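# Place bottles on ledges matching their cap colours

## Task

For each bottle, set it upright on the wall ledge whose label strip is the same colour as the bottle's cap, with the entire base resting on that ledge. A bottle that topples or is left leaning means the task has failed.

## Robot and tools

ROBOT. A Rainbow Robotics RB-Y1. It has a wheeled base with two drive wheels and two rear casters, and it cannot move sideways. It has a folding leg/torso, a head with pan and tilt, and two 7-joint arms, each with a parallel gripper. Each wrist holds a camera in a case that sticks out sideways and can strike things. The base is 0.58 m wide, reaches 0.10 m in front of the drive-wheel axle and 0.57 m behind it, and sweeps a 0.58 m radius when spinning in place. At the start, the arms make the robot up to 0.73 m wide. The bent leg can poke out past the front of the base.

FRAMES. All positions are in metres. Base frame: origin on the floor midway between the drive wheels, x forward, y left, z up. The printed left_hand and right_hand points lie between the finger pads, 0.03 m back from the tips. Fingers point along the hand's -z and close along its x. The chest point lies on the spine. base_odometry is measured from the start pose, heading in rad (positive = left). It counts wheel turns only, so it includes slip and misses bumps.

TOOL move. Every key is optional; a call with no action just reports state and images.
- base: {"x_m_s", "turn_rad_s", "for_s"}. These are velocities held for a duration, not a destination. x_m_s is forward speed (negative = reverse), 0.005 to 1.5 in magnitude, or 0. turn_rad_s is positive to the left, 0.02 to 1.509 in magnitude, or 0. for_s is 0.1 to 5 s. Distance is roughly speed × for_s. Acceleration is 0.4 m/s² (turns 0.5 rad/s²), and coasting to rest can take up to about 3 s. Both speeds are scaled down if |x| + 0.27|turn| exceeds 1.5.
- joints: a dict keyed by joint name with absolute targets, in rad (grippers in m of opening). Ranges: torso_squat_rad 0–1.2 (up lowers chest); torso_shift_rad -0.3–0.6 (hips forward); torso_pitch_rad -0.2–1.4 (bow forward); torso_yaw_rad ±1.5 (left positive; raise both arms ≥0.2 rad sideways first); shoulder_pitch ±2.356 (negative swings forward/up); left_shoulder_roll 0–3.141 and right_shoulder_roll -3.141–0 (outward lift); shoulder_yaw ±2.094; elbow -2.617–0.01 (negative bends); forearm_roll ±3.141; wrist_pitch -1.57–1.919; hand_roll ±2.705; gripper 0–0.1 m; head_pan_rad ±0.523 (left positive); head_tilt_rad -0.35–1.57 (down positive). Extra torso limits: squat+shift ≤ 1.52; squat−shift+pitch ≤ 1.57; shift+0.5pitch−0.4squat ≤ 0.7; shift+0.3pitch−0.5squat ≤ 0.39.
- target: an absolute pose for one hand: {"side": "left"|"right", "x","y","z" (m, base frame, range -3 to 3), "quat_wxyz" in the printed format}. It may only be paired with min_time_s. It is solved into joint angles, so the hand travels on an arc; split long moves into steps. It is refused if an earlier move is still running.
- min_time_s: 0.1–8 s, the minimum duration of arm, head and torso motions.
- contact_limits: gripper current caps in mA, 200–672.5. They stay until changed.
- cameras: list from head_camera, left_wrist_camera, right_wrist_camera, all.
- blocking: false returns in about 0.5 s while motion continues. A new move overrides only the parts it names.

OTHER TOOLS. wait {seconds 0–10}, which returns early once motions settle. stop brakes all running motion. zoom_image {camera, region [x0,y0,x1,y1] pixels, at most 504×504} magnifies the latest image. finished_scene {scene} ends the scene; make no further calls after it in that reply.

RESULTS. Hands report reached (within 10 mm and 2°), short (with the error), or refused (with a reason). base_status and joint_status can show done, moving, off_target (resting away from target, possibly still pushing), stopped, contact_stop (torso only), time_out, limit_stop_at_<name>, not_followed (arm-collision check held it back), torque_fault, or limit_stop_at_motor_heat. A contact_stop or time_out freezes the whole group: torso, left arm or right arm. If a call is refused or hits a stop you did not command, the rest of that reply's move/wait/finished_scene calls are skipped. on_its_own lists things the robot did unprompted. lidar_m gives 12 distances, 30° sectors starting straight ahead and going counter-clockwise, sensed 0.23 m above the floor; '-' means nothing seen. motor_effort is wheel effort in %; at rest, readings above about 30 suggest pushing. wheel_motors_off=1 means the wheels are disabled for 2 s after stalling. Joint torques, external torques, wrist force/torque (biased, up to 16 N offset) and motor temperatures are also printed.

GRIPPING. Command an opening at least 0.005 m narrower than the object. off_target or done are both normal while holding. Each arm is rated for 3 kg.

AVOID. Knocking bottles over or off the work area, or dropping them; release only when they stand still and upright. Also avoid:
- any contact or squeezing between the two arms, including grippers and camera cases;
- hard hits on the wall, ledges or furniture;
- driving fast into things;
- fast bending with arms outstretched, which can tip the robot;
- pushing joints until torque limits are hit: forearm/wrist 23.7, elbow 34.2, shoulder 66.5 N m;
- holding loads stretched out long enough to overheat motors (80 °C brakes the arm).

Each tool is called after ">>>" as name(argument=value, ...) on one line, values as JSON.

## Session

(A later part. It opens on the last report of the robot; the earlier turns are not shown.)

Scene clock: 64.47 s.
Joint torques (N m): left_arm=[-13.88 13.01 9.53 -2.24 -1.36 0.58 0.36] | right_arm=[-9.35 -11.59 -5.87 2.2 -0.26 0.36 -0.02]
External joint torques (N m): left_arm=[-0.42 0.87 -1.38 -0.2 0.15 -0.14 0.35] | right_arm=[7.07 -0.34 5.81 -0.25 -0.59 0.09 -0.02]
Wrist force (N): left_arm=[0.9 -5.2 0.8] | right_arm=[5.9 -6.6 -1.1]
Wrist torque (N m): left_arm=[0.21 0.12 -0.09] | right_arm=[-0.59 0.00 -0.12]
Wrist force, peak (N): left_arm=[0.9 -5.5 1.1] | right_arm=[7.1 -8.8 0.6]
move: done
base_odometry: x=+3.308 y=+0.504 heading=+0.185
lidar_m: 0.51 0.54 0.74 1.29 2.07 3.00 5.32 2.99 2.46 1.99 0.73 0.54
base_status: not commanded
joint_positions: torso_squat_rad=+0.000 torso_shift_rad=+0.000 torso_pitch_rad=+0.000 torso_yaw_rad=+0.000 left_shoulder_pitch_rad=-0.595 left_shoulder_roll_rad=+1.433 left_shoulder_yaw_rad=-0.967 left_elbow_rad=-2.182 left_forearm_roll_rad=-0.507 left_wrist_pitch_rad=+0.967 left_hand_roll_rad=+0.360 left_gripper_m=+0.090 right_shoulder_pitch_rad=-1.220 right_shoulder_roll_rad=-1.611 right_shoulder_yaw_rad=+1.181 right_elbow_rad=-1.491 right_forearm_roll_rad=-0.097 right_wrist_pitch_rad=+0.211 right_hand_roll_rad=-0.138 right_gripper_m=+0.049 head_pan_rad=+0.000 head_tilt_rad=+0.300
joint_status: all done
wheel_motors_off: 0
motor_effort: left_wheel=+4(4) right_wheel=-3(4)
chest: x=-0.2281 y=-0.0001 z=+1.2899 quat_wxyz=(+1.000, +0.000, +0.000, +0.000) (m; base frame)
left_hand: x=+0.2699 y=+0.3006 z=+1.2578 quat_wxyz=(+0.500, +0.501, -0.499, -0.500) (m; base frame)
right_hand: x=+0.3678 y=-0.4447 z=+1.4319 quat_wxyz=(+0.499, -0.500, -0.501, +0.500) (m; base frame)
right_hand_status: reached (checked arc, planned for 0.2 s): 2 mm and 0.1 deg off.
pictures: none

>>> move(joints={"right_gripper_m": 0.085}, cameras=["right_wrist_camera"])

>>> move(target={"side": "right", "x": 0.26, "y": -0.44, "z": 1.44, "quat_wxyz": [0.5, -0.5, -0.5, 0.5]}, cameras=["right_wrist_camera"])

>>> move(target={"side": "left", "x": 0.27, "y": 0.39, "z": 1.24, "quat_wxyz": [0.5, 0.5, -0.5, -0.5]}, cameras=["head_camera", "left_wrist_camera"])

>>> zoom_image(camera="left_wrist_camera", region=[170, 20, 470, 320])

Scene clock: 65.80 s.
Joint torques (N m): left_arm=[-14.28 12.94 9.64 -2.33 -1.48 0.69 0.38] | right_arm=[-15 -12.14 -8.81 2.06 0.02 0.5 -0.05]
External joint torques (N m): left_arm=[-0.82 0.8 -1.26 -0.29 0.04 -0.03 0.37] | right_arm=[1.42 -0.87 2.84 -0.39 -0.31 0.22 -0.04]
Wrist force (N): left_arm=[1.0 -5.4 0.8] | right_arm=[2.7 4.5 0.1]
Wrist torque (N m): left_arm=[0.22 0.13 -0.10] | right_arm=[-0.22 0.04 -0.13]
Wrist force, peak (N): left_arm=[1.2 -5.7 0.9] | right_arm=[5.7 -6.9 -0.2]
move: done
base_odometry: x=+3.308 y=+0.504 heading=+0.185
lidar_m: 0.51 0.54 0.74 1.30 2.06 3.00 5.33 2.99 2.46 1.98 0.73 0.53
base_status: not commanded
joint_positions: torso_squat_rad=+0.000 torso_shift_rad=+0.000 torso_pitch_rad=+0.000 torso_yaw_rad=+0.000 left_shoulder_pitch_rad=-0.595 left_shoulder_roll_rad=+1.433 left_shoulder_yaw_rad=-0.967 left_elbow_rad=-2.182 left_forearm_roll_rad=-0.507 left_wrist_pitch_rad=+0.967 left_hand_roll_rad=+0.360 left_gripper_m=+0.090 right_shoulder_pitch_rad=-1.219 right_shoulder_roll_rad=-1.611 right_shoulder_yaw_rad=+1.182 right_elbow_rad=-1.491 right_forearm_roll_rad=-0.097 right_wrist_pitch_rad=+0.211 right_hand_roll_rad=-0.138 right_gripper_m=+0.085 head_pan_rad=+0.000 head_tilt_rad=+0.300
joint_status: all done
wheel_motors_off: 0
motor_effort: left_wheel=+4(4) right_wheel=-3(4)
chest: x=-0.2281 y=-0.0002 z=+1.2899 quat_wxyz=(+1.000, +0.000, +0.000, +0.000) (m; base frame)
left_hand: x=+0.2700 y=+0.3005 z=+1.2578 quat_wxyz=(+0.500, +0.501, -0.499, -0.500) (m; base frame)
right_hand: x=+0.3678 y=-0.4450 z=+1.4306 quat_wxyz=(+0.500, -0.500, -0.500, +0.500) (m; base frame)
pictures: right_wrist_camera
camera_calibration:
right_wrist_camera: T_world_to_cam=[[-0.017035, -0.998526, 0.0515367, -0.516626], [-0.496483, -0.0362931, -0.867288, 1.43431], [0.867879, -0.0403613, -0.495132, 0.443263], [0, 0, 0, 1]] pos_world=[0.318609, -0.445918, 1.49006]

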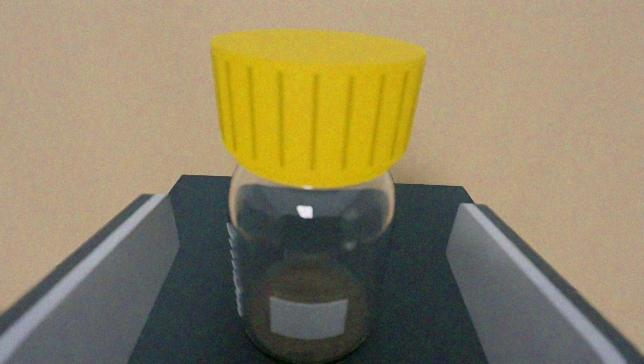

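Scene clock: 67.20 s.
Joint torques (N m): left_arm=[-14.29 12.9 9.57 -2.05 -1.56 0.63 0.4] | right_arm=[-8.98 -10 -8.76 3.66 0.2 0.86 0.04]
External joint torques (N m): left_arm=[-0.83 0.75 -1.34 -0.02 -0.05 -0.09 0.39] | right_arm=[0.68 -0.62 2.33 -0.18 -0.19 -0.08 0.05]
Wrist force (N): left_arm=[0.9 -5.3 1.1] | right_arm=[3.7 5.1 0.4]
Wrist torque (N m): left_arm=[0.22 0.11 -0.10] | right_arm=[-0.33 0.18 -0.07]
Wrist force, peak (N): left_arm=[0.8 -5.7 1.1] | right_arm=[4.7 4.9 1.9]
move: done
base_odometry: x=+3.308 y=+0.504 heading=+0.185
lidar_m: 0.51 0.53 0.74 1.30 2.07 3.01 5.33 2.98 2.46 1.99 0.73 0.54
base_status: not commanded
joint_positions: torso_squat_rad=+0.000 torso_shift_rad=+0.000 torso_pitch_rad=+0.000 torso_yaw_rad=+0.000 left_shoulder_pitch_rad=-0.595 left_shoulder_roll_rad=+1.433 left_shoulder_yaw_rad=-0.967 left_elbow_rad=-2.182 left_forearm_roll_rad=-0.507 left_wrist_pitch_rad=+0.967 left_hand_roll_rad=+0.360 left_gripper_m=+0.090 right_shoulder_pitch_rad=-1.185 right_shoulder_roll_rad=-2.023 right_shoulder_yaw_rad=+1.234 right_elbow_rad=-1.973 right_forearm_roll_rad=+0.116 right_wrist_pitch_rad=+0.308 right_hand_roll_rad=-0.492 right_gripper_m=+0.085 head_pan_rad=+0.000 head_tilt_rad=+0.300
joint_status: all done
wheel_motors_off: 0
motor_effort: left_wheel=+3(4) right_wheel=-3(4)
chest: x=-0.2281 y=-0.0002 z=+1.2899 quat_wxyz=(+1.000, +0.000, +0.000, +0.000) (m; base frame)
left_hand: x=+0.2700 y=+0.3005 z=+1.2578 quat_wxyz=(+0.500, +0.501, -0.499, -0.500) (m; base frame)
right_hand: x=+0.2600 y=-0.4396 z=+1.4404 quat_wxyz=(+0.505, -0.498, -0.495, +0.503) (m; base frame)
right_hand_status: reached (checked arc, planned for 0.8 s): 1 mm and 0.9 deg off.
pictures: right_wrist_camera
camera_calibration:
right_wrist_camera: T_world_to_cam=[[-0.0211709, -0.998383, 0.0527572, -0.514203], [-0.508734, -0.0346688, -0.860226, 1.38316], [0.860664, -0.0450511, -0.507177, 0.559105], [0, 0, 0, 1]] pos_world=[0.211574, -0.440231, 1.50053]

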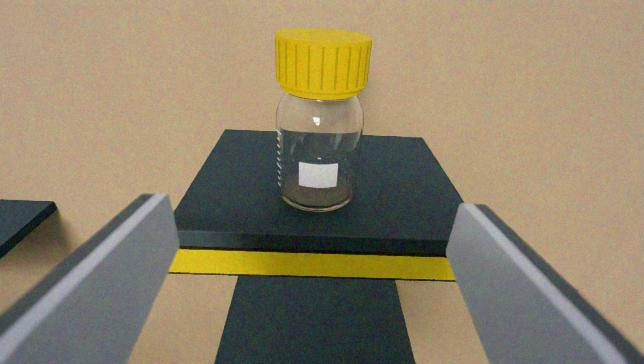

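Scene clock: 68.40 s.
Joint torques (N m): left_arm=[-13.35 15.78 12.25 -1.11 -0.73 1.72 -0.05] | right_arm=[-8.8 -10.43 -8.75 3.78 0.15 0.93 0.2]
External joint torques (N m): left_arm=[-0.97 0.42 1.22 -0.46 0.25 0.34 -0.06] | right_arm=[0.87 -1.05 2.34 -0.06 -0.24 0 0.21]
Wrist force (N): left_arm=[1.0 -5.1 0.7] | right_arm=[3.8 5.0 0.6]
Wrist torque (N m): left_arm=[0.19 0.12 -0.08] | right_arm=[-0.36 0.14 -0.15]
Wrist force, peak (N): left_arm=[2.5 -5.5 1.5] | right_arm=[3.4 5.4 0.3]
move: done
base_odometry: x=+3.308 y=+0.504 heading=+0.185
lidar_m: 0.51 0.54 0.73 1.30 2.06 3.01 5.33 2.98 2.45 1.98 0.73 0.54
base_status: not commanded
joint_positions: torso_squat_rad=+0.000 torso_shift_rad=+0.000 torso_pitch_rad=+0.000 torso_yaw_rad=+0.000 left_shoulder_pitch_rad=-0.441 left_shoulder_roll_rad=+1.583 left_shoulder_yaw_rad=-0.934 left_elbow_rad=-1.991 left_forearm_roll_rad=-0.786 left_wrist_pitch_rad=+0.753 left_hand_roll_rad=+0.753 left_gripper_m=+0.090 right_shoulder_pitch_rad=-1.185 right_shoulder_roll_rad=-2.023 right_shoulder_yaw_rad=+1.234 right_elbow_rad=-1.973 right_forearm_roll_rad=+0.116 right_wrist_pitch_rad=+0.308 right_hand_roll_rad=-0.492 right_gripper_m=+0.085 head_pan_rad=+0.000 head_tilt_rad=+0.300
joint_status: all done
wheel_motors_off: 0
motor_effort: left_wheel=+3(4) right_wheel=-3(3)
chest: x=-0.2281 y=-0.0002 z=+1.2899 quat_wxyz=(+1.000, +0.000, +0.000, +0.000) (m; base frame)
left_hand: x=+0.2697 y=+0.3901 z=+1.2397 quat_wxyz=(+0.501, +0.500, -0.498, -0.501) (m; base frame)
left_hand_status: reached (checked arc, planned for 0.6 s): 0 mm and 0.3 deg off.
right_hand: x=+0.2600 y=-0.4396 z=+1.4404 quat_wxyz=(+0.505, -0.498, -0.495, +0.503) (m; base frame)
pictures: head_camera, left_wrist_camera
camera_calibration:
head_camera: T_world_to_cam=[[-0.0291533, -0.999325, 0.0223469, -0.034911], [-0.260338, -0.0139938, -0.965416, 1.44326], [0.965077, -0.0339628, -0.259755, 0.528952], [0, 0, 0, 1]] pos_world=[-0.135761, 0.00327392, 1.53152]
left_wrist_camera: T_world_to_cam=[[-0.0328628, -0.999438, -0.00659835, 0.405794], [-0.470706, 0.0213006, -0.882033, 1.23941], [0.881678, -0.0258802, -0.471141, 0.430566], [0, 0, 0, 1]] pos_world=[0.217114, 0.390308, 1.29874]

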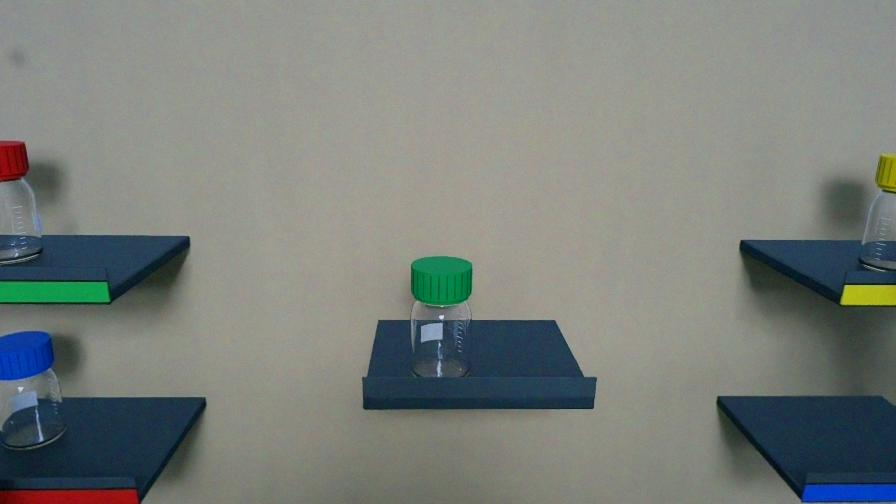

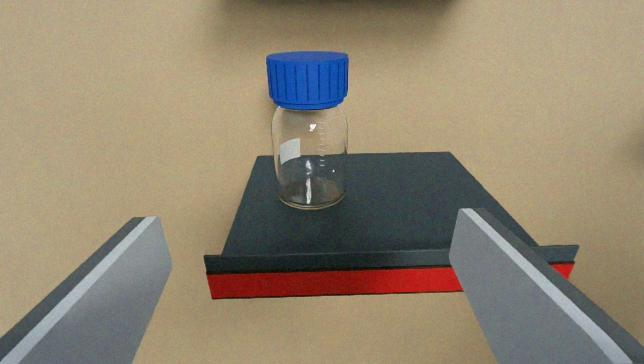

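Scaled by 1.680 from the camera's 644x364 image, which has a finer 1265x715 frame.

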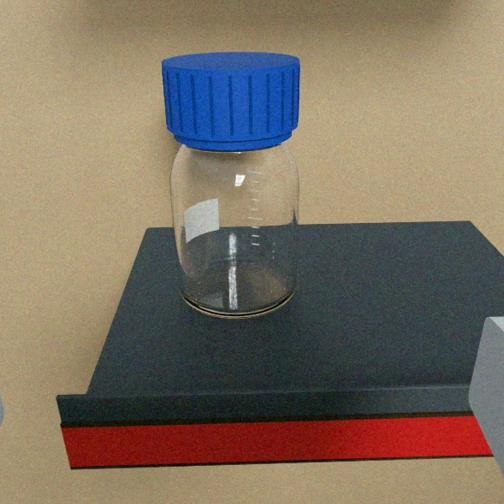

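>>> move(target={"side": "left", "x": 0.35, "y": 0.392, "z": 1.224, "quat_wxyz": [0.5, 0.5, -0.5, -0.5]}, cameras=["left_wrist_camera"])

>>> zoom_image(camera="left_wrist_camera", region=[170, 20, 470, 360])

Scene clock: 71.30 s.
Joint torques (N m): left_arm=[-16.73 16.89 12.41 -0.34 -0.82 1.49 0.05] | right_arm=[-8.63 -10.36 -8.88 3.64 0.23 0.88 0.07]
External joint torques (N m): left_arm=[-0.23 1.7 0.63 0.87 -0.04 0.21 0.03] | right_arm=[1.03 -0.99 2.21 -0.2 -0.16 -0.06 0.08]
Wrist force (N): left_arm=[0.8 -5.1 0.7] | right_arm=[3.6 4.9 0.4]
Wrist torque (N m): left_arm=[0.20 0.10 0.03] | right_arm=[-0.33 0.11 -0.11]
Wrist force, peak (N): left_arm=[1.0 -6.2 0.5] | right_arm=[3.8 5.4 1.0]
move: done
base_odometry: x=+3.308 y=+0.504 heading=+0.185
lidar_m: 0.51 0.53 0.74 1.30 2.07 3.00 5.33 2.98 2.45 1.99 0.73 0.53
base_status: not commanded
joint_positions: torso_squat_rad=+0.000 torso_shift_rad=+0.000 torso_pitch_rad=+0.000 torso_yaw_rad=+0.000 left_shoulder_pitch_rad=-0.605 left_shoulder_roll_rad=+1.309 left_shoulder_yaw_rad=-0.923 left_elbow_rad=-1.611 left_forearm_roll_rad=-0.798 left_wrist_pitch_rad=+0.547 left_hand_roll_rad=+0.687 left_gripper_m=+0.090 right_shoulder_pitch_rad=-1.185 right_shoulder_roll_rad=-2.023 right_shoulder_yaw_rad=+1.234 right_elbow_rad=-1.973 right_forearm_roll_rad=+0.116 right_wrist_pitch_rad=+0.308 right_hand_roll_rad=-0.492 right_gripper_m=+0.085 head_pan_rad=+0.000 head_tilt_rad=+0.300
joint_status: all done
wheel_motors_off: 0
motor_effort: left_wheel=+3(4) right_wheel=-3(4)
chest: x=-0.2280 y=-0.0002 z=+1.2899 quat_wxyz=(+1.000, +0.000, +0.000, +0.000) (m; base frame)
left_hand: x=+0.3494 y=+0.3918 z=+1.2241 quat_wxyz=(+0.501, +0.500, -0.499, -0.500) (m; base frame)
left_hand_status: reached (checked arc, planned for 0.7 s): 1 mm and 0.2 deg off.
right_hand: x=+0.2601 y=-0.4396 z=+1.4404 quat_wxyz=(+0.505, -0.498, -0.495, +0.503) (m; base frame)
pictures: left_wrist_camera
camera_calibration:
left_wrist_camera: T_world_to_cam=[[-0.0342514, -0.999399, -0.00525838, 0.408871], [-0.468719, 0.0207104, -0.883105, 1.26388], [0.882683, -0.0277829, -0.469147, 0.350957], [0, 0, 0, 1]] pos_world=[0.296625, 0.3922, 1.28294]

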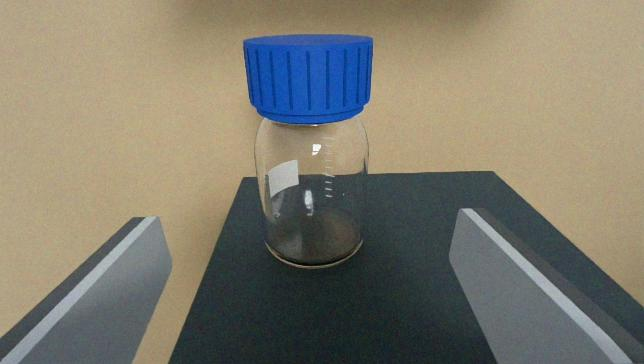

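Scaled by 1.482 from the camera's 644x364 image, which has a finer 1265x715 frame.

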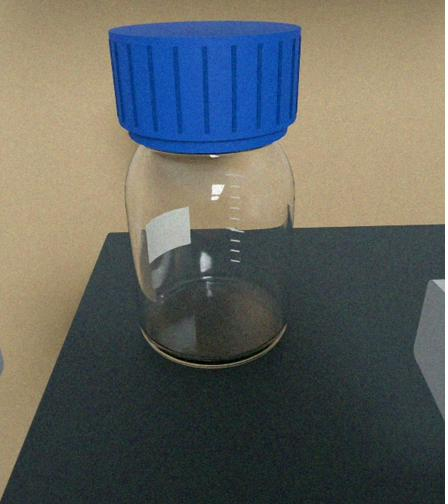

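>>> move(target={"side": "left", "x": 0.436, "y": 0.393, "z": 1.226, "quat_wxyz": [0.5, 0.5, -0.5, -0.5]})

>>> move(joints={"left_gripper_m": 0.04}, cameras=["left_wrist_camera"])

Scene clock: 73.43 s.
Joint torques (N m): left_arm=[-21.36 15.52 10.87 -1.32 -0.38 1.49 0.45] | right_arm=[-8.84 -10.83 -8.78 3.61 0.19 0.84 0.15]
External joint torques (N m): left_arm=[-0.07 1.14 0.79 0.87 0 0.1 0.43] | right_arm=[0.83 -1.46 2.31 -0.23 -0.2 -0.1 0.16]
Wrist force (N): left_arm=[1.0 -5.3 0.9] | right_arm=[3.2 4.6 0.8]
Wrist torque (N m): left_arm=[0.23 0.13 -0.08] | right_arm=[-0.26 0.09 -0.12]
Wrist force, peak (N): left_arm=[-0.2 -6.1 1.4] | right_arm=[4.3 5.1 -0.4]
move: done
base_odometry: x=+3.308 y=+0.504 heading=+0.185
lidar_m: 0.51 0.53 0.74 1.30 2.07 3.01 5.32 2.99 2.46 1.99 0.74 0.54
base_status: not commanded
joint_positions: torso_squat_rad=+0.000 torso_shift_rad=+0.000 torso_pitch_rad=+0.000 torso_yaw_rad=+0.000 left_shoulder_pitch_rad=-0.815 left_shoulder_roll_rad=+1.011 left_shoulder_yaw_rad=-0.872 left_elbow_rad=-1.090 left_forearm_roll_rad=-0.973 left_wrist_pitch_rad=+0.282 left_hand_roll_rad=+0.756 left_gripper_m=+0.090 right_shoulder_pitch_rad=-1.185 right_shoulder_roll_rad=-2.023 right_shoulder_yaw_rad=+1.234 right_elbow_rad=-1.973 right_forearm_roll_rad=+0.116 right_wrist_pitch_rad=+0.308 right_hand_roll_rad=-0.492 right_gripper_m=+0.085 head_pan_rad=+0.000 head_tilt_rad=+0.300
joint_status: all done
wheel_motors_off: 0
motor_effort: left_wheel=+4(4) right_wheel=-3(4)
chest: x=-0.2280 y=-0.0002 z=+1.2899 quat_wxyz=(+1.000, +0.000, +0.000, +0.000) (m; base frame)
left_hand: x=+0.4357 y=+0.3931 z=+1.2256 quat_wxyz=(+0.504, +0.500, -0.496, -0.500) (m; base frame)
left_hand_status: reached (checked arc, planned for 0.8 s): 1 mm and 0.7 deg off.
right_hand: x=+0.2601 y=-0.4396 z=+1.4403 quat_wxyz=(+0.505, -0.498, -0.495, +0.503) (m; base frame)
pictures: none

Scene clock: 74.50 s.
Joint torques (N m): left_arm=[-21.71 15.67 10.88 -1.77 -0.35 1.21 0.53] | right_arm=[-8.42 -10.47 -9.12 3.68 0.29 0.92 0.13]
External joint torques (N m): left_arm=[-0.42 1.29 0.8 0.41 0.03 -0.18 0.52] | right_arm=[1.25 -1.09 1.97 -0.16 -0.1 -0.01 0.14]
Wrist force (N): left_arm=[1.2 -5.3 0.8] | right_arm=[3.3 4.4 0.3]
Wrist torque (N m): left_arm=[0.21 0.13 -0.05] | right_arm=[-0.19 0.08 -0.11]
Wrist force, peak (N): left_arm=[0.7 -5.8 0.5] | right_arm=[4.3 4.8 0.6]
move: off_target
base_odometry: x=+3.308 y=+0.504 heading=+0.185
lidar_m: 0.51 0.54 0.74 1.30 2.06 3.01 5.33 2.99 2.45 1.99 0.73 0.53
base_status: not commanded
joint_positions: torso_squat_rad=+0.000 torso_shift_rad=+0.000 torso_pitch_rad=+0.000 torso_yaw_rad=+0.000 left_shoulder_pitch_rad=-0.815 left_shoulder_roll_rad=+1.012 left_shoulder_yaw_rad=-0.872 left_elbow_rad=-1.090 left_forearm_roll_rad=-0.973 left_wrist_pitch_rad=+0.282 left_hand_roll_rad=+0.756 left_gripper_m=+0.055 right_shoulder_pitch_rad=-1.185 right_shoulder_roll_rad=-2.023 right_shoulder_yaw_rad=+1.234 right_elbow_rad=-1.973 right_forearm_roll_rad=+0.116 right_wrist_pitch_rad=+0.308 right_hand_roll_rad=-0.492 right_gripper_m=+0.085 head_pan_rad=+0.000 head_tilt_rad=+0.300
joint_status: left_gripper_m off_target (ended at +0.055, target +0.040)
wheel_motors_off: 0
motor_effort: left_wheel=+3(4) right_wheel=-3(4)
chest: x=-0.2280 y=-0.0002 z=+1.2899 quat_wxyz=(+1.000, +0.000, +0.000, +0.000) (m; base frame)
left_hand: x=+0.4357 y=+0.3931 z=+1.2256 quat_wxyz=(+0.504, +0.500, -0.495, -0.500) (m; base frame)
right_hand: x=+0.2601 y=-0.4396 z=+1.4403 quat_wxyz=(+0.505, -0.498, -0.495, +0.503) (m; base frame)
pictures: left_wrist_camera
camera_calibration:
left_wrist_camera: T_world_to_cam=[[-0.0278633, -0.999595, -0.00572653, 0.411089], [-0.474938, 0.0182791, -0.879829, 1.30537], [0.879578, -0.0217952, -0.475255, 0.282109], [0, 0, 0, 1]] pos_world=[0.383289, 0.39321, 1.28493]

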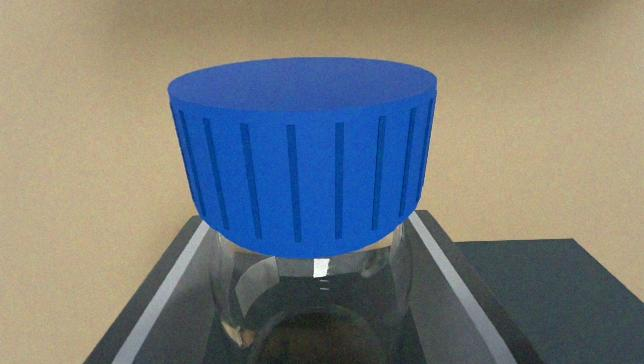

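>>> move(target={"side": "left", "x": 0.436, "y": 0.393, "z": 1.2345, "quat_wxyz": [0.5, 0.5, -0.5, -0.5]})

>>> move(target={"side": "left", "x": 0.382, "y": 0.391, "z": 1.2355, "quat_wxyz": [0.5, 0.5, -0.5, -0.5]})

>>> move(target={"side": "left", "x": 0.380, "y": 0.391, "z": 1.265, "quat_wxyz": [0.5, 0.5, -0.5, -0.5]})

>>> move(target={"side": "left", "x": 0.24, "y": 0.35, "z": 1.28, "quat_wxyz": [0.5, 0.5, -0.5, -0.5]}, cameras=["head_camera"])

>>> move(target={"side": "left", "x": 0.215, "y": 0.14, "z": 1.34, "quat_wxyz": [0.5, 0.5, -0.5, -0.5]})

>>> move(target={"side": "left", "x": 0.245, "y": -0.105, "z": 1.365, "quat_wxyz": [0.5, 0.5, -0.5, -0.5]}, cameras=["head_camera", "left_wrist_camera"])

Scene clock: 76.13 s.
Joint torques (N m): left_arm=[-22.53 15.56 10.66 -2.81 -0.65 1.66 0.3] | right_arm=[-8.52 -10.42 -8.64 3.51 0.17 0.91 0.22]
External joint torques (N m): left_arm=[-1.24 1.13 0.48 -0.64 -0.29 0.26 0.29] | right_arm=[1.15 -1.04 2.45 -0.33 -0.22 -0.03 0.23]
Wrist force (N): left_arm=[0.8 -6.5 1.0] | right_arm=[3.7 4.5 -0.1]
Wrist torque (N m): left_arm=[0.15 0.10 -0.08] | right_arm=[-0.27 0.11 -0.15]
Wrist force, peak (N): left_arm=[0.2 -7.9 0.9] | right_arm=[3.8 5.6 0.2]
move: done
base_odometry: x=+3.308 y=+0.504 heading=+0.185
lidar_m: 0.51 0.54 0.74 1.30 2.06 3.01 5.32 2.98 2.46 1.99 0.73 0.53
base_status: not commanded
joint_positions: torso_squat_rad=+0.000 torso_shift_rad=+0.000 torso_pitch_rad=+0.000 torso_yaw_rad=+0.000 left_shoulder_pitch_rad=-0.821 left_shoulder_roll_rad=+1.023 left_shoulder_yaw_rad=-0.866 left_elbow_rad=-1.099 left_forearm_roll_rad=-0.976 left_wrist_pitch_rad=+0.273 left_hand_roll_rad=+0.762 left_gripper_m=+0.055 right_shoulder_pitch_rad=-1.185 right_shoulder_roll_rad=-2.023 right_shoulder_yaw_rad=+1.234 right_elbow_rad=-1.973 right_forearm_roll_rad=+0.116 right_wrist_pitch_rad=+0.308 right_hand_roll_rad=-0.492 right_gripper_m=+0.085 head_pan_rad=+0.000 head_tilt_rad=+0.300
joint_status: all done
wheel_motors_off: 0
motor_effort: left_wheel=+4(4) right_wheel=-4(4)
chest: x=-0.2280 y=-0.0002 z=+1.2899 quat_wxyz=(+1.000, +0.000, +0.000, +0.000) (m; base frame)
left_hand: x=+0.4361 y=+0.3931 z=+1.2345 quat_wxyz=(+0.500, +0.500, -0.500, -0.500) (m; base frame)
left_hand_status: reached (checked arc, planned for 0.1 s): 0 mm and 0.0 deg off.
right_hand: x=+0.2601 y=-0.4396 z=+1.4403 quat_wxyz=(+0.505, -0.498, -0.495, +0.503) (m; base frame)
pictures: none

Scene clock: 77.37 s.
Joint torques (N m): left_arm=[-20.53 15.96 11.12 -2.27 -1.01 1.4 0.27] | right_arm=[-9.01 -11.22 -8.96 3.57 0.09 0.84 0.01]
External joint torques (N m): left_arm=[-2.32 0.96 -0.57 -0.82 -0.36 0.17 0.26] | right_arm=[0.66 -1.84 2.13 -0.27 -0.3 -0.09 0.02]
Wrist force (N): left_arm=[0.7 -6.8 0.8] | right_arm=[3.4 4.5 0.9]
Wrist torque (N m): left_arm=[0.18 0.10 0.04] | right_arm=[-0.26 0.05 -0.10]
Wrist force, peak (N): left_arm=[0.0 -8.8 2.0] | right_arm=[3.4 5.7 -0.3]
move: done
base_odometry: x=+3.308 y=+0.504 heading=+0.185
lidar_m: 0.51 0.53 0.74 1.30 2.06 3.01 5.33 2.99 2.46 1.98 0.74 0.53
base_status: not commanded
joint_positions: torso_squat_rad=+0.000 torso_shift_rad=+0.000 torso_pitch_rad=+0.000 torso_yaw_rad=+0.000 left_shoulder_pitch_rad=-0.682 left_shoulder_roll_rad=+1.220 left_shoulder_yaw_rad=-0.892 left_elbow_rad=-1.457 left_forearm_roll_rad=-0.791 left_wrist_pitch_rad=+0.442 left_hand_roll_rad=+0.651 left_gripper_m=+0.055 right_shoulder_pitch_rad=-1.185 right_shoulder_roll_rad=-2.023 right_shoulder_yaw_rad=+1.234 right_elbow_rad=-1.973 right_forearm_roll_rad=+0.116 right_wrist_pitch_rad=+0.308 right_hand_roll_rad=-0.492 right_gripper_m=+0.085 head_pan_rad=+0.000 head_tilt_rad=+0.300
joint_status: all done
wheel_motors_off: 0
motor_effort: left_wheel=+3(4) right_wheel=-3(4)
chest: x=-0.2280 y=-0.0002 z=+1.2899 quat_wxyz=(+1.000, +0.000, +0.000, +0.000) (m; base frame)
left_hand: x=+0.3820 y=+0.3915 z=+1.2348 quat_wxyz=(+0.498, +0.500, -0.502, -0.500) (m; base frame)
left_hand_status: reached (checked arc, planned for 0.7 s): 1 mm and 0.3 deg off.
right_hand: x=+0.2601 y=-0.4395 z=+1.4404 quat_wxyz=(+0.505, -0.498, -0.495, +0.503) (m; base frame)
pictures: none

Scene clock: 78.30 s.
Joint torques (N m): left_arm=[-18.91 15.84 10.97 -1.51 -1.15 1.36 0.36] | right_arm=[-8.91 -11.02 -8.68 3.48 0.06 0.91 0.17]
External joint torques (N m): left_arm=[-0.84 0.99 -1.05 -0.69 -0.45 0.28 0.34] | right_arm=[0.76 -1.64 2.41 -0.36 -0.33 -0.02 0.17]
Wrist force (N): left_arm=[0.8 -6.8 0.8] | right_arm=[3.9 4.2 0.3]
Wrist torque (N m): left_arm=[0.22 0.09 0.01] | right_arm=[-0.21 0.18 -0.15]
Wrist force, peak (N): left_arm=[1.1 -8.7 1.0] | right_arm=[4.3 4.5 0.1]
move: done
base_odometry: x=+3.308 y=+0.504 heading=+0.185
lidar_m: 0.51 0.53 0.74 1.30 2.06 3.01 5.33 2.99 2.46 1.99 0.73 0.53
base_status: not commanded
joint_positions: torso_squat_rad=+0.000 torso_shift_rad=+0.000 torso_pitch_rad=+0.000 torso_yaw_rad=+0.000 left_shoulder_pitch_rad=-0.739 left_shoulder_roll_rad=+1.294 left_shoulder_yaw_rad=-0.922 left_elbow_rad=-1.524 left_forearm_roll_rad=-0.638 left_wrist_pitch_rad=+0.453 left_hand_roll_rad=+0.562 left_gripper_m=+0.055 right_shoulder_pitch_rad=-1.185 right_shoulder_roll_rad=-2.023 right_shoulder_yaw_rad=+1.234 right_elbow_rad=-1.973 right_forearm_roll_rad=+0.116 right_wrist_pitch_rad=+0.308 right_hand_roll_rad=-0.492 right_gripper_m=+0.085 head_pan_rad=+0.000 head_tilt_rad=+0.300
joint_status: all done
wheel_motors_off: 0
motor_effort: left_wheel=+4(4) right_wheel=-2(4)
chest: x=-0.2280 y=-0.0002 z=+1.2899 quat_wxyz=(+1.000, +0.000, +0.000, +0.000) (m; base frame)
left_hand: x=+0.3800 y=+0.3913 z=+1.2651 quat_wxyz=(+0.499, +0.500, -0.501, -0.500) (m; base frame)
left_hand_status: reached (checked arc, planned for 0.4 s): 0 mm and 0.1 deg off.
right_hand: x=+0.2601 y=-0.4395 z=+1.4403 quat_wxyz=(+0.505, -0.498, -0.495, +0.503) (m; base frame)
pictures: none

Scene clock: 79.83 s.
Joint torques (N m): left_arm=[-12.52 14.67 10.91 -0.92 -1.48 1.05 0.47] | right_arm=[-8.26 -10.56 -8.83 3.46 0.32 0.95 0.37]
External joint torques (N m): left_arm=[-1.39 0.89 0.56 -0.38 -0.22 -0.1 0.46] | right_arm=[1.41 -1.18 2.26 -0.38 -0.07 0.01 0.38]
Wrist force (N): left_arm=[0.5 -6.9 0.6] | right_arm=[3.6 4.6 -0.1]
Wrist torque (N m): left_arm=[0.19 0.07 -0.10] | right_arm=[-0.27 0.14 -0.12]
Wrist force, peak (N): left_arm=[0.9 -8.4 0.7] | right_arm=[4.1 5.5 1.1]
move: done
base_odometry: x=+3.308 y=+0.504 heading=+0.185
lidar_m: 0.51 0.53 0.74 1.30 2.07 3.01 5.32 2.98 2.46 1.99 0.74 0.53
base_status: not commanded
joint_positions: torso_squat_rad=+0.000 torso_shift_rad=+0.000 torso_pitch_rad=+0.000 torso_yaw_rad=+0.000 left_shoulder_pitch_rad=-0.478 left_shoulder_roll_rad=+1.697 left_shoulder_yaw_rad=-0.919 left_elbow_rad=-2.252 left_forearm_roll_rad=-0.593 left_wrist_pitch_rad=+0.888 left_hand_roll_rad=+0.603 left_gripper_m=+0.055 right_shoulder_pitch_rad=-1.185 right_shoulder_roll_rad=-2.023 right_shoulder_yaw_rad=+1.234 right_elbow_rad=-1.973 right_forearm_roll_rad=+0.116 right_wrist_pitch_rad=+0.308 right_hand_roll_rad=-0.492 right_gripper_m=+0.085 head_pan_rad=+0.000 head_tilt_rad=+0.300
joint_status: all done
wheel_motors_off: 0
motor_effort: left_wheel=+4(4) right_wheel=-3(5)
chest: x=-0.2280 y=-0.0002 z=+1.2899 quat_wxyz=(+1.000, +0.000, +0.000, +0.000) (m; base frame)
left_hand: x=+0.2400 y=+0.3501 z=+1.2800 quat_wxyz=(+0.500, +0.500, -0.500, -0.500) (m; base frame)
left_hand_status: reached (checked arc, planned for 1.0 s): 0 mm and 0.0 deg off.
right_hand: x=+0.2601 y=-0.4396 z=+1.4403 quat_wxyz=(+0.505, -0.498, -0.495, +0.503) (m; base frame)
pictures: head_camera
camera_calibration:
head_camera: T_world_to_cam=[[-0.0291501, -0.999325, 0.0223493, -0.0349113], [-0.260431, -0.0139937, -0.965391, 1.44324], [0.965052, -0.0339617, -0.259848, 0.528994], [0, 0, 0, 1]] pos_world=[-0.135661, 0.00327392, 1.53152]

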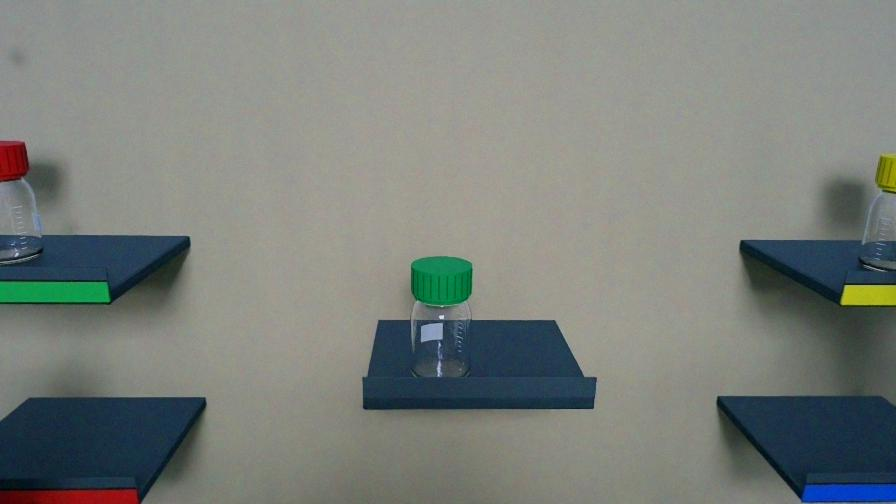

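Scene clock: 81.20 s.
Joint torques (N m): left_arm=[-15.28 7.97 7.95 -2.55 -2.5 -0.76 0.74] | right_arm=[-8.43 -10.48 -8.87 3.6 0.34 0.87 0.31]
External joint torques (N m): left_arm=[-0.35 1.76 -1.37 -0.33 -0.5 -0.39 0.73] | right_arm=[1.24 -1.11 2.22 -0.24 -0.05 -0.06 0.32]
Wrist force (N): left_arm=[0.8 -6.7 0.6] | right_arm=[3.4 4.6 0.1]
Wrist torque (N m): left_arm=[0.16 0.12 0.02] | right_arm=[-0.30 0.08 -0.19]
Wrist force, peak (N): left_arm=[0.7 -7.5 1.4] | right_arm=[3.7 5.4 0.0]
move: done
base_odometry: x=+3.308 y=+0.504 heading=+0.185
lidar_m: 0.51 0.53 0.74 1.29 2.06 3.00 5.33 2.99 2.47 1.99 0.74 0.54
base_status: not commanded
joint_positions: torso_squat_rad=+0.000 torso_shift_rad=+0.000 torso_pitch_rad=+0.000 torso_yaw_rad=+0.000 left_shoulder_pitch_rad=-0.936 left_shoulder_roll_rad=+0.967 left_shoulder_yaw_rad=-0.933 left_elbow_rad=-2.494 left_forearm_roll_rad=-0.201 left_wrist_pitch_rad=+1.655 left_hand_roll_rad=-0.186 left_gripper_m=+0.055 right_shoulder_pitch_rad=-1.185 right_shoulder_roll_rad=-2.023 right_shoulder_yaw_rad=+1.234 right_elbow_rad=-1.973 right_forearm_roll_rad=+0.116 right_wrist_pitch_rad=+0.308 right_hand_roll_rad=-0.492 right_gripper_m=+0.085 head_pan_rad=+0.000 head_tilt_rad=+0.300
joint_status: all done
wheel_motors_off: 0
motor_effort: left_wheel=+4(4) right_wheel=-3(4)
chest: x=-0.2280 y=-0.0002 z=+1.2899 quat_wxyz=(+1.000, +0.000, +0.000, +0.000) (m; base frame)
left_hand: x=+0.2150 y=+0.1399 z=+1.3402 quat_wxyz=(+0.500, +0.500, -0.500, -0.500) (m; base frame)
left_hand_status: reached (checked arc, planned for 1.0 s): 0 mm and 0.0 deg off.
right_hand: x=+0.2601 y=-0.4396 z=+1.4403 quat_wxyz=(+0.505, -0.498, -0.495, +0.503) (m; base frame)
pictures: none

Scene clock: 82.60 s.
Joint torques (N m): left_arm=[-18.47 5.95 8.68 -2.11 -2.16 -0.58 0.03] | right_arm=[-8.95 -11.28 -8.48 3.4 0.15 0.84 0.15]
External joint torques (N m): left_arm=[-0.42 1.77 -1.18 0.54 -0.2 -0.1 0.02] | right_arm=[0.72 -1.9 2.61 -0.44 -0.24 -0.1 0.15]
Wrist force (N): left_arm=[1.1 -6.8 0.7] | right_arm=[3.7 4.7 -0.2]
Wrist torque (N m): left_arm=[0.20 0.14 0.02] | right_arm=[-0.29 0.15 -0.10]
Wrist force, peak (N): left_arm=[1.5 -7.9 1.2] | right_arm=[3.9 5.6 0.5]
move: done
base_odometry: x=+3.308 y=+0.504 heading=+0.185
lidar_m: 0.51 0.53 0.75 1.29 2.07 3.01 5.33 2.99 2.45 1.98 0.74 0.53
base_status: not commanded
joint_positions: torso_squat_rad=+0.000 torso_shift_rad=+0.000 torso_pitch_rad=+0.000 torso_yaw_rad=+0.000 left_shoulder_pitch_rad=-1.398 left_shoulder_roll_rad=+0.120 left_shoulder_yaw_rad=-1.039 left_elbow_rad=-1.660 left_forearm_roll_rad=-0.269 left_wrist_pitch_rad=+1.761 left_hand_roll_rad=-0.240 left_gripper_m=+0.055 right_shoulder_pitch_rad=-1.185 right_shoulder_roll_rad=-2.023 right_shoulder_yaw_rad=+1.234 right_elbow_rad=-1.973 right_forearm_roll_rad=+0.116 right_wrist_pitch_rad=+0.308 right_hand_roll_rad=-0.492 right_gripper_m=+0.085 head_pan_rad=+0.000 head_tilt_rad=+0.300
joint_status: all done
wheel_motors_off: 0
motor_effort: left_wheel=+4(4) right_wheel=-3(5)
chest: x=-0.2280 y=-0.0003 z=+1.2899 quat_wxyz=(+1.000, +0.000, +0.000, +0.000) (m; base frame)
left_hand: x=+0.2448 y=-0.1051 z=+1.3652 quat_wxyz=(+0.500, +0.500, -0.500, -0.500) (m; base frame)
left_hand_status: reached (checked arc, planned for 1.1 s): 0 mm and 0.0 deg off.
right_hand: x=+0.2601 y=-0.4396 z=+1.4403 quat_wxyz=(+0.505, -0.498, -0.495, +0.503) (m; base frame)
pictures: head_camera, left_wrist_camera
camera_calibration:
head_camera: T_world_to_cam=[[-0.0291501, -0.999325, 0.0223493, -0.0349113], [-0.260431, -0.0139937, -0.965391, 1.44324], [0.965052, -0.0339617, -0.259848, 0.528994], [0, 0, 0, 1]] pos_world=[-0.135661, 0.00327392, 1.53152]
left_wrist_camera: T_world_to_cam=[[-0.0367349, -0.999314, -0.00470793, -0.0906825], [-0.466713, 0.0213218, -0.884152, 1.35074], [0.883645, -0.0302819, -0.467176, 0.492552], [0, 0, 0, 1]] pos_world=[0.191837, -0.104505, 1.42394]

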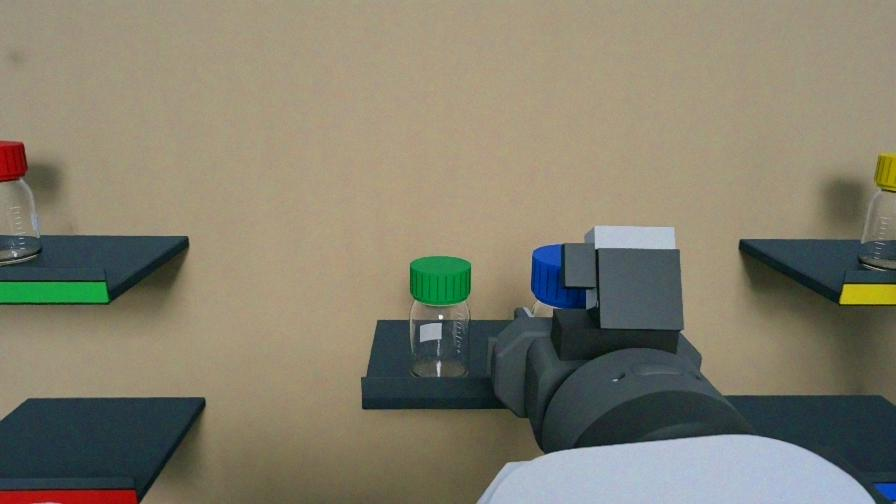

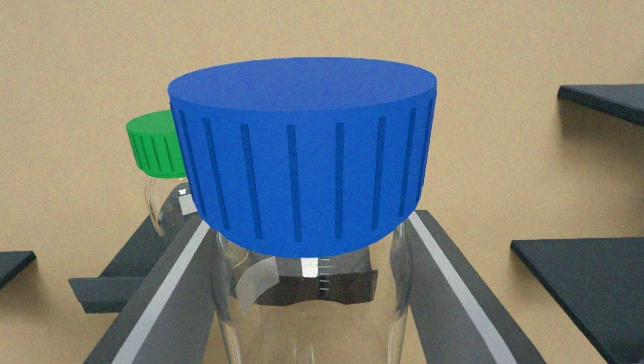

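>>> move(target={"side": "left", "x": 0.388, "y": -0.10, "z": 1.359, "quat_wxyz": [0.5, 0.5, -0.5, -0.5]}, cameras=["left_wrist_camera"])

>>> move(target={"side": "left", "x": 0.388, "y": -0.10, "z": 1.329, "quat_wxyz": [0.5, 0.5, -0.5, -0.5]})

>>> move(target={"side": "left", "x": 0.388, "y": -0.10, "z": 1.326, "quat_wxyz": [0.5, 0.5, -0.5, -0.5]})

Scene clock: 84.60 s.
Joint torques (N m): left_arm=[-24.25 8.05 8.88 -2.71 -1.97 -0.21 0.37] | right_arm=[-8.9 -10.39 -8.93 3.33 0.2 0.84 0.15]
External joint torques (N m): left_arm=[-1.58 0.58 1.38 0.16 -0.16 0.04 0.36] | right_arm=[0.77 -1.01 2.16 -0.51 -0.19 -0.09 0.16]
Wrist force (N): left_arm=[1.3 -6.8 1.2] | right_arm=[3.1 4.5 0.7]
Wrist torque (N m): left_arm=[0.17 0.15 -0.11] | right_arm=[-0.26 0.09 -0.14]
Wrist force, peak (N): left_arm=[-0.4 -7.9 0.8] | right_arm=[3.9 5.4 -0.1]
move: done
base_odometry: x=+3.308 y=+0.504 heading=+0.185
lidar_m: 0.51 0.53 0.74 1.30 2.07 3.00 5.33 2.99 2.46 1.99 0.74 0.53
base_status: not commanded
joint_positions: torso_squat_rad=+0.000 torso_shift_rad=+0.000 torso_pitch_rad=+0.000 torso_yaw_rad=+0.000 left_shoulder_pitch_rad=-1.514 left_shoulder_roll_rad=+0.072 left_shoulder_yaw_rad=-1.002 left_elbow_rad=-0.965 left_forearm_roll_rad=-0.212 left_wrist_pitch_rad=+1.176 left_hand_roll_rad=-0.125 left_gripper_m=+0.055 right_shoulder_pitch_rad=-1.185 right_shoulder_roll_rad=-2.023 right_shoulder_yaw_rad=+1.234 right_elbow_rad=-1.973 right_forearm_roll_rad=+0.116 right_wrist_pitch_rad=+0.308 right_hand_roll_rad=-0.492 right_gripper_m=+0.085 head_pan_rad=+0.000 head_tilt_rad=+0.300
joint_status: all done
wheel_motors_off: 0
motor_effort: left_wheel=+4(4) right_wheel=-3(4)
chest: x=-0.2280 y=-0.0002 z=+1.2899 quat_wxyz=(+1.000, +0.000, +0.000, +0.000) (m; base frame)
left_hand: x=+0.3876 y=-0.0997 z=+1.3590 quat_wxyz=(+0.499, +0.500, -0.500, -0.501) (m; base frame)
left_hand_status: reached (checked arc, planned for 1.0 s): 1 mm and 0.1 deg off.
right_hand: x=+0.2601 y=-0.4396 z=+1.4403 quat_wxyz=(+0.505, -0.498, -0.495, +0.503) (m; base frame)
pictures: left_wrist_camera
camera_calibration:
left_wrist_camera: T_world_to_cam=[[-0.0377348, -0.999272, -0.00553459, -0.0785517], [-0.466852, 0.0225258, -0.884048, 1.41195], [0.88353, -0.0307756, -0.467363, 0.363847], [0, 0, 0, 1]] pos_world=[0.334736, -0.0991022, 1.41784]

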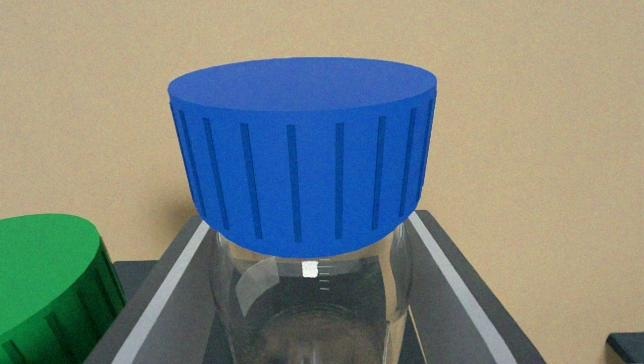

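Scene clock: 85.23 s.
Joint torques (N m): left_arm=[-24.84 7.85 7.14 -2.72 -2.14 -0.32 0.16] | right_arm=[-8.88 -10.56 -8.9 3.49 0 0.94 0.22]
External joint torques (N m): left_arm=[-2.24 1.11 -0.17 0.26 -0.33 -0.2 0.14] | right_arm=[0.79 -1.19 2.19 -0.35 -0.39 0.01 0.23]
Wrist force (N): left_arm=[0.9 -6.6 0.9] | right_arm=[3.5 4.7 0.3]
Wrist torque (N m): left_arm=[0.17 0.11 -0.11] | right_arm=[-0.27 0.07 -0.14]
Wrist force, peak (N): left_arm=[0.5 -9.5 0.9] | right_arm=[3.2 5.5 -0.1]
move: done
base_odometry: x=+3.308 y=+0.504 heading=+0.185
lidar_m: 0.51 0.53 0.74 1.29 2.07 3.00 5.33 2.99 2.45 1.98 0.74 0.54
base_status: not commanded
joint_positions: torso_squat_rad=+0.000 torso_shift_rad=+0.000 torso_pitch_rad=+0.000 torso_yaw_rad=+0.000 left_shoulder_pitch_rad=-1.466 left_shoulder_roll_rad=+0.050 left_shoulder_yaw_rad=-1.041 left_elbow_rad=-0.941 left_forearm_roll_rad=-0.263 left_wrist_pitch_rad=+1.161 left_hand_roll_rad=-0.064 left_gripper_m=+0.055 right_shoulder_pitch_rad=-1.185 right_shoulder_roll_rad=-2.023 right_shoulder_yaw_rad=+1.234 right_elbow_rad=-1.973 right_forearm_roll_rad=+0.116 right_wrist_pitch_rad=+0.308 right_hand_roll_rad=-0.492 right_gripper_m=+0.085 head_pan_rad=+0.000 head_tilt_rad=+0.300
joint_status: all done
wheel_motors_off: 0
motor_effort: left_wheel=+4(4) right_wheel=-3(4)
chest: x=-0.2280 y=-0.0002 z=+1.2899 quat_wxyz=(+1.000, +0.000, +0.000, +0.000) (m; base frame)
left_hand: x=+0.3880 y=-0.0999 z=+1.3289 quat_wxyz=(+0.500, +0.500, -0.500, -0.500) (m; base frame)
left_hand_status: reached (checked arc, planned for 0.3 s): 0 mm and 0.0 deg off.
right_hand: x=+0.2601 y=-0.4396 z=+1.4403 quat_wxyz=(+0.505, -0.498, -0.495, +0.503) (m; base frame)
pictures: none

Scene clock: 85.77 s.
Joint torques (N m): left_arm=[-24.43 7.52 6.49 -2.53 -2.04 -0.16 0.36] | right_arm=[-9.13 -10.42 -8.54 3.39 0.19 0.92 0.06]
External joint torques (N m): left_arm=[-1.84 0.86 -0.79 0.46 -0.23 -0.04 0.35] | right_arm=[0.54 -1.04 2.55 -0.45 -0.2 -0.02 0.06]
Wrist force (N): left_arm=[0.7 -6.3 1.0] | right_arm=[3.7 4.3 0.4]
Wrist torque (N m): left_arm=[0.13 0.09 -0.10] | right_arm=[-0.26 0.16 -0.11]
Wrist force, peak (N): left_arm=[1.1 -7.8 0.8] | right_arm=[3.8 5.2 0.2]
move: done
base_odometry: x=+3.308 y=+0.504 heading=+0.185
lidar_m: 0.51 0.54 0.73 1.29 2.06 3.00 5.32 2.99 2.46 1.99 0.73 0.54
base_status: not commanded
joint_positions: torso_squat_rad=+0.000 torso_shift_rad=+0.000 torso_pitch_rad=+0.000 torso_yaw_rad=+0.000 left_shoulder_pitch_rad=-1.461 left_shoulder_roll_rad=+0.047 left_shoulder_yaw_rad=-1.045 left_elbow_rad=-0.938 left_forearm_roll_rad=-0.268 left_wrist_pitch_rad=+1.160 left_hand_roll_rad=-0.057 left_gripper_m=+0.055 right_shoulder_pitch_rad=-1.185 right_shoulder_roll_rad=-2.023 right_shoulder_yaw_rad=+1.234 right_elbow_rad=-1.973 right_forearm_roll_rad=+0.116 right_wrist_pitch_rad=+0.308 right_hand_roll_rad=-0.492 right_gripper_m=+0.085 head_pan_rad=+0.000 head_tilt_rad=+0.300
joint_status: all done
wheel_motors_off: 0
motor_effort: left_wheel=+4(4) right_wheel=-3(4)
chest: x=-0.2280 y=-0.0002 z=+1.2899 quat_wxyz=(+1.000, +0.000, +0.000, +0.000) (m; base frame)
left_hand: x=+0.3880 y=-0.1000 z=+1.3261 quat_wxyz=(+0.500, +0.500, -0.500, -0.500) (m; base frame)
left_hand_status: reached (checked arc, planned for 0.1 s): 0 mm and 0.0 deg off.
right_hand: x=+0.2601 y=-0.4396 z=+1.4403 quat_wxyz=(+0.505, -0.498, -0.495, +0.503) (m; base frame)
pictures: none

>>> move(target={"side": "left", "x": 0.388, "y": -0.10, "z": 1.323, "quat_wxyz": [0.5, 0.5, -0.5, -0.5]})

>>> move(target={"side": "left", "x": 0.388, "y": -0.10, "z": 1.320, "quat_wxyz": [0.5, 0.5, -0.5, -0.5]})

Scene clock: 86.67 s.
Joint torques (N m): left_arm=[-24.04 7.63 6.75 -2.49 -2 -0.04 0.24] | right_arm=[-8.53 -10.81 -9.08 3.63 0.29 1.01 0.01]
External joint torques (N m): left_arm=[-1.47 1.04 -0.51 0.51 -0.19 0.06 0.23] | right_arm=[1.14 -1.43 2.01 -0.21 -0.1 0.08 0.02]
Wrist force (N): left_arm=[1.1 -6.9 0.9] | right_arm=[3.2 5.3 0.4]
Wrist torque (N m): left_arm=[0.21 0.13 -0.11] | right_arm=[-0.38 0.07 -0.14]
Wrist force, peak (N): left_arm=[0.7 -8.1 0.8] | right_arm=[3.1 5.7 0.1]
move: done
base_odometry: x=+3.308 y=+0.504 heading=+0.185
lidar_m: 0.51 0.54 0.74 1.29 2.07 3.01 5.32 2.98 2.47 1.98 0.74 0.53
base_status: not commanded
joint_positions: torso_squat_rad=+0.000 torso_shift_rad=+0.000 torso_pitch_rad=+0.000 torso_yaw_rad=+0.000 left_shoulder_pitch_rad=-1.456 left_shoulder_roll_rad=+0.045 left_shoulder_yaw_rad=-1.049 left_elbow_rad=-0.935 left_forearm_roll_rad=-0.273 left_wrist_pitch_rad=+1.158 left_hand_roll_rad=-0.051 left_gripper_m=+0.055 right_shoulder_pitch_rad=-1.185 right_shoulder_roll_rad=-2.023 right_shoulder_yaw_rad=+1.234 right_elbow_rad=-1.973 right_forearm_roll_rad=+0.116 right_wrist_pitch_rad=+0.308 right_hand_roll_rad=-0.492 right_gripper_m=+0.085 head_pan_rad=+0.000 head_tilt_rad=+0.300
joint_status: all done
wheel_motors_off: 0
motor_effort: left_wheel=+4(4) right_wheel=-3(4)
chest: x=-0.2280 y=-0.0002 z=+1.2899 quat_wxyz=(+1.000, +0.000, +0.000, +0.000) (m; base frame)
left_hand: x=+0.3880 y=-0.1000 z=+1.3231 quat_wxyz=(+0.500, +0.500, -0.500, -0.500) (m; base frame)
left_hand_status: reached (checked arc, planned for 0.1 s): 0 mm and 0.0 deg off.
right_hand: x=+0.2601 y=-0.4396 z=+1.4403 quat_wxyz=(+0.505, -0.498, -0.495, +0.503) (m; base frame)
pictures: none

Scene clock: 87.20 s.
Joint torques (N m): left_arm=[-24.19 7.17 6.28 -2.7 -2.02 -0.32 0.33] | right_arm=[-8.46 -10.58 -8.44 3.35 0.16 1.06 0.12]
External joint torques (N m): left_arm=[-1.63 0.66 -0.96 0.31 -0.21 -0.23 0.32] | right_arm=[1.21 -1.21 2.65 -0.49 -0.23 0.12 0.13]
Wrist force (N): left_arm=[0.9 -6.7 0.9] | right_arm=[3.5 4.5 0.3]
Wrist torque (N m): left_arm=[0.17 0.11 -0.09] | right_arm=[-0.25 0.10 -0.11]
Wrist force, peak (N): left_arm=[1.0 -8.1 1.1] | right_arm=[4.5 5.2 -0.3]
move: done
base_odometry: x=+3.308 y=+0.504 heading=+0.185
lidar_m: 0.51 0.54 0.74 1.30 2.07 3.01 5.32 2.99 2.46 1.99 0.73 0.53
base_status: not commanded
joint_positions: torso_squat_rad=+0.000 torso_shift_rad=+0.000 torso_pitch_rad=+0.000 torso_yaw_rad=+0.000 left_shoulder_pitch_rad=-1.452 left_shoulder_roll_rad=+0.042 left_shoulder_yaw_rad=-1.053 left_elbow_rad=-0.932 left_forearm_roll_rad=-0.279 left_wrist_pitch_rad=+1.156 left_hand_roll_rad=-0.045 left_gripper_m=+0.055 right_shoulder_pitch_rad=-1.185 right_shoulder_roll_rad=-2.023 right_shoulder_yaw_rad=+1.234 right_elbow_rad=-1.973 right_forearm_roll_rad=+0.116 right_wrist_pitch_rad=+0.308 right_hand_roll_rad=-0.492 right_gripper_m=+0.085 head_pan_rad=+0.000 head_tilt_rad=+0.300
joint_status: all done
wheel_motors_off: 0
motor_effort: left_wheel=+4(4) right_wheel=-3(4)
chest: x=-0.2280 y=-0.0002 z=+1.2899 quat_wxyz=(+1.000, +0.000, +0.000, +0.000) (m; base frame)
left_hand: x=+0.3880 y=-0.1000 z=+1.3201 quat_wxyz=(+0.500, +0.500, -0.500, -0.500) (m; base frame)
left_hand_status: reached (checked arc, planned for 0.1 s): 0 mm and 0.0 deg off.
right_hand: x=+0.2601 y=-0.4396 z=+1.4403 quat_wxyz=(+0.505, -0.498, -0.495, +0.503) (m; base frame)
pictures: none

>>> move(target={"side": "left", "x": 0.388, "y": -0.10, "z": 1.317, "quat_wxyz": [0.5, 0.5, -0.5, -0.5]})

>>> move(target={"side": "left", "x": 0.388, "y": -0.10, "z": 1.314, "quat_wxyz": [0.5, 0.5, -0.5, -0.5]})

Scene clock: 88.00 s.
Joint torques (N m): left_arm=[-20.04 5.97 5.07 -2.41 -0.36 -0.19 0.37] | right_arm=[-8.6 -10.72 -9.52 3.7 0.34 1.07 0.2]
External joint torques (N m): left_arm=[2.51 -0.49 -2.15 0.6 1.45 -0.11 0.36] | right_arm=[1.07 -1.34 1.57 -0.14 -0.05 0.14 0.21]
Wrist force (N): left_arm=[0.7 2.1 -2.0] | right_arm=[3.2 5.4 -0.1]
Wrist torque (N m): left_arm=[0.29 0.14 -0.14] | right_arm=[-0.38 0.08 -0.15]
Wrist force, peak (N): left_arm=[1.2 -6.8 0.7] | right_arm=[4.5 5.0 0.5]
move: done
base_odometry: x=+3.308 y=+0.504 heading=+0.185
lidar_m: 0.51 0.53 0.74 1.29 2.06 3.01 5.32 2.98 2.46 1.98 0.74 0.54
base_status: not commanded
joint_positions: torso_squat_rad=+0.000 torso_shift_rad=+0.000 torso_pitch_rad=+0.000 torso_yaw_rad=+0.000 left_shoulder_pitch_rad=-1.448 left_shoulder_roll_rad=+0.040 left_shoulder_yaw_rad=-1.056 left_elbow_rad=-0.929 left_forearm_roll_rad=-0.284 left_wrist_pitch_rad=+1.154 left_hand_roll_rad=-0.039 left_gripper_m=+0.055 right_shoulder_pitch_rad=-1.185 right_shoulder_roll_rad=-2.023 right_shoulder_yaw_rad=+1.234 right_elbow_rad=-1.973 right_forearm_roll_rad=+0.116 right_wrist_pitch_rad=+0.308 right_hand_roll_rad=-0.492 right_gripper_m=+0.085 head_pan_rad=+0.000 head_tilt_rad=+0.300
joint_status: all done
wheel_motors_off: 0
motor_effort: left_wheel=+3(4) right_wheel=-3(4)
chest: x=-0.2280 y=-0.0002 z=+1.2899 quat_wxyz=(+1.000, +0.000, +0.000, +0.000) (m; base frame)
left_hand: x=+0.3880 y=-0.1000 z=+1.3180 quat_wxyz=(+0.500, +0.500, -0.500, -0.500) (m; base frame)
left_hand_status: reached (checked arc, planned for 0.1 s): 1 mm and 0.1 deg off.
right_hand: x=+0.2601 y=-0.4396 z=+1.4404 quat_wxyz=(+0.505, -0.498, -0.495, +0.503) (m; base frame)
pictures: none

Scene clock: 88.53 s.
Joint torques (N m): left_arm=[-12.38 2.84 3.33 -1.92 2.1 -0.02 0.41] | right_arm=[-8.81 -11.05 -9.05 3.42 0.31 0.97 0.01]
External joint torques (N m): left_arm=[10.17 -3.58 -3.86 1.08 3.91 0.04 0.39] | right_arm=[0.86 -1.68 2.03 -0.42 -0.08 0.04 0.01]
Wrist force (N): left_arm=[1.6 14.1 -5.9] | right_arm=[4.0 5.2 0.4]
Wrist torque (N m): left_arm=[0.47 0.11 -0.11] | right_arm=[-0.37 0.18 -0.11]
Wrist force, peak (N): left_arm=[2.6 19.4 -7.9] | right_arm=[4.0 5.2 0.4]
move: done
base_odometry: x=+3.308 y=+0.504 heading=+0.185
lidar_m: 0.51 0.54 0.74 1.29 2.07 3.01 5.33 2.98 2.45 1.99 0.73 0.54
base_status: not commanded
joint_positions: torso_squat_rad=+0.000 torso_shift_rad=+0.000 torso_pitch_rad=+0.000 torso_yaw_rad=+0.000 left_shoulder_pitch_rad=-1.445 left_shoulder_roll_rad=+0.038 left_shoulder_yaw_rad=-1.060 left_elbow_rad=-0.925 left_forearm_roll_rad=-0.290 left_wrist_pitch_rad=+1.152 left_hand_roll_rad=-0.032 left_gripper_m=+0.055 right_shoulder_pitch_rad=-1.185 right_shoulder_roll_rad=-2.023 right_shoulder_yaw_rad=+1.234 right_elbow_rad=-1.973 right_forearm_roll_rad=+0.116 right_wrist_pitch_rad=+0.308 right_hand_roll_rad=-0.492 right_gripper_m=+0.085 head_pan_rad=+0.000 head_tilt_rad=+0.300
joint_status: all done
wheel_motors_off: 0
motor_effort: left_wheel=+4(4) right_wheel=-4(4)
chest: x=-0.2282 y=-0.0002 z=+1.2899 quat_wxyz=(+1.000, +0.000, +0.000, +0.000) (m; base frame)
left_hand: x=+0.3880 y=-0.0999 z=+1.3166 quat_wxyz=(+0.499, +0.501, -0.501, -0.499) (m; base frame)
left_hand_status: reached (checked arc, planned for 0.1 s): 3 mm and 0.2 deg off.
right_hand: x=+0.2599 y=-0.4396 z=+1.4405 quat_wxyz=(+0.504, -0.498, -0.495, +0.502) (m; base frame)
pictures: none


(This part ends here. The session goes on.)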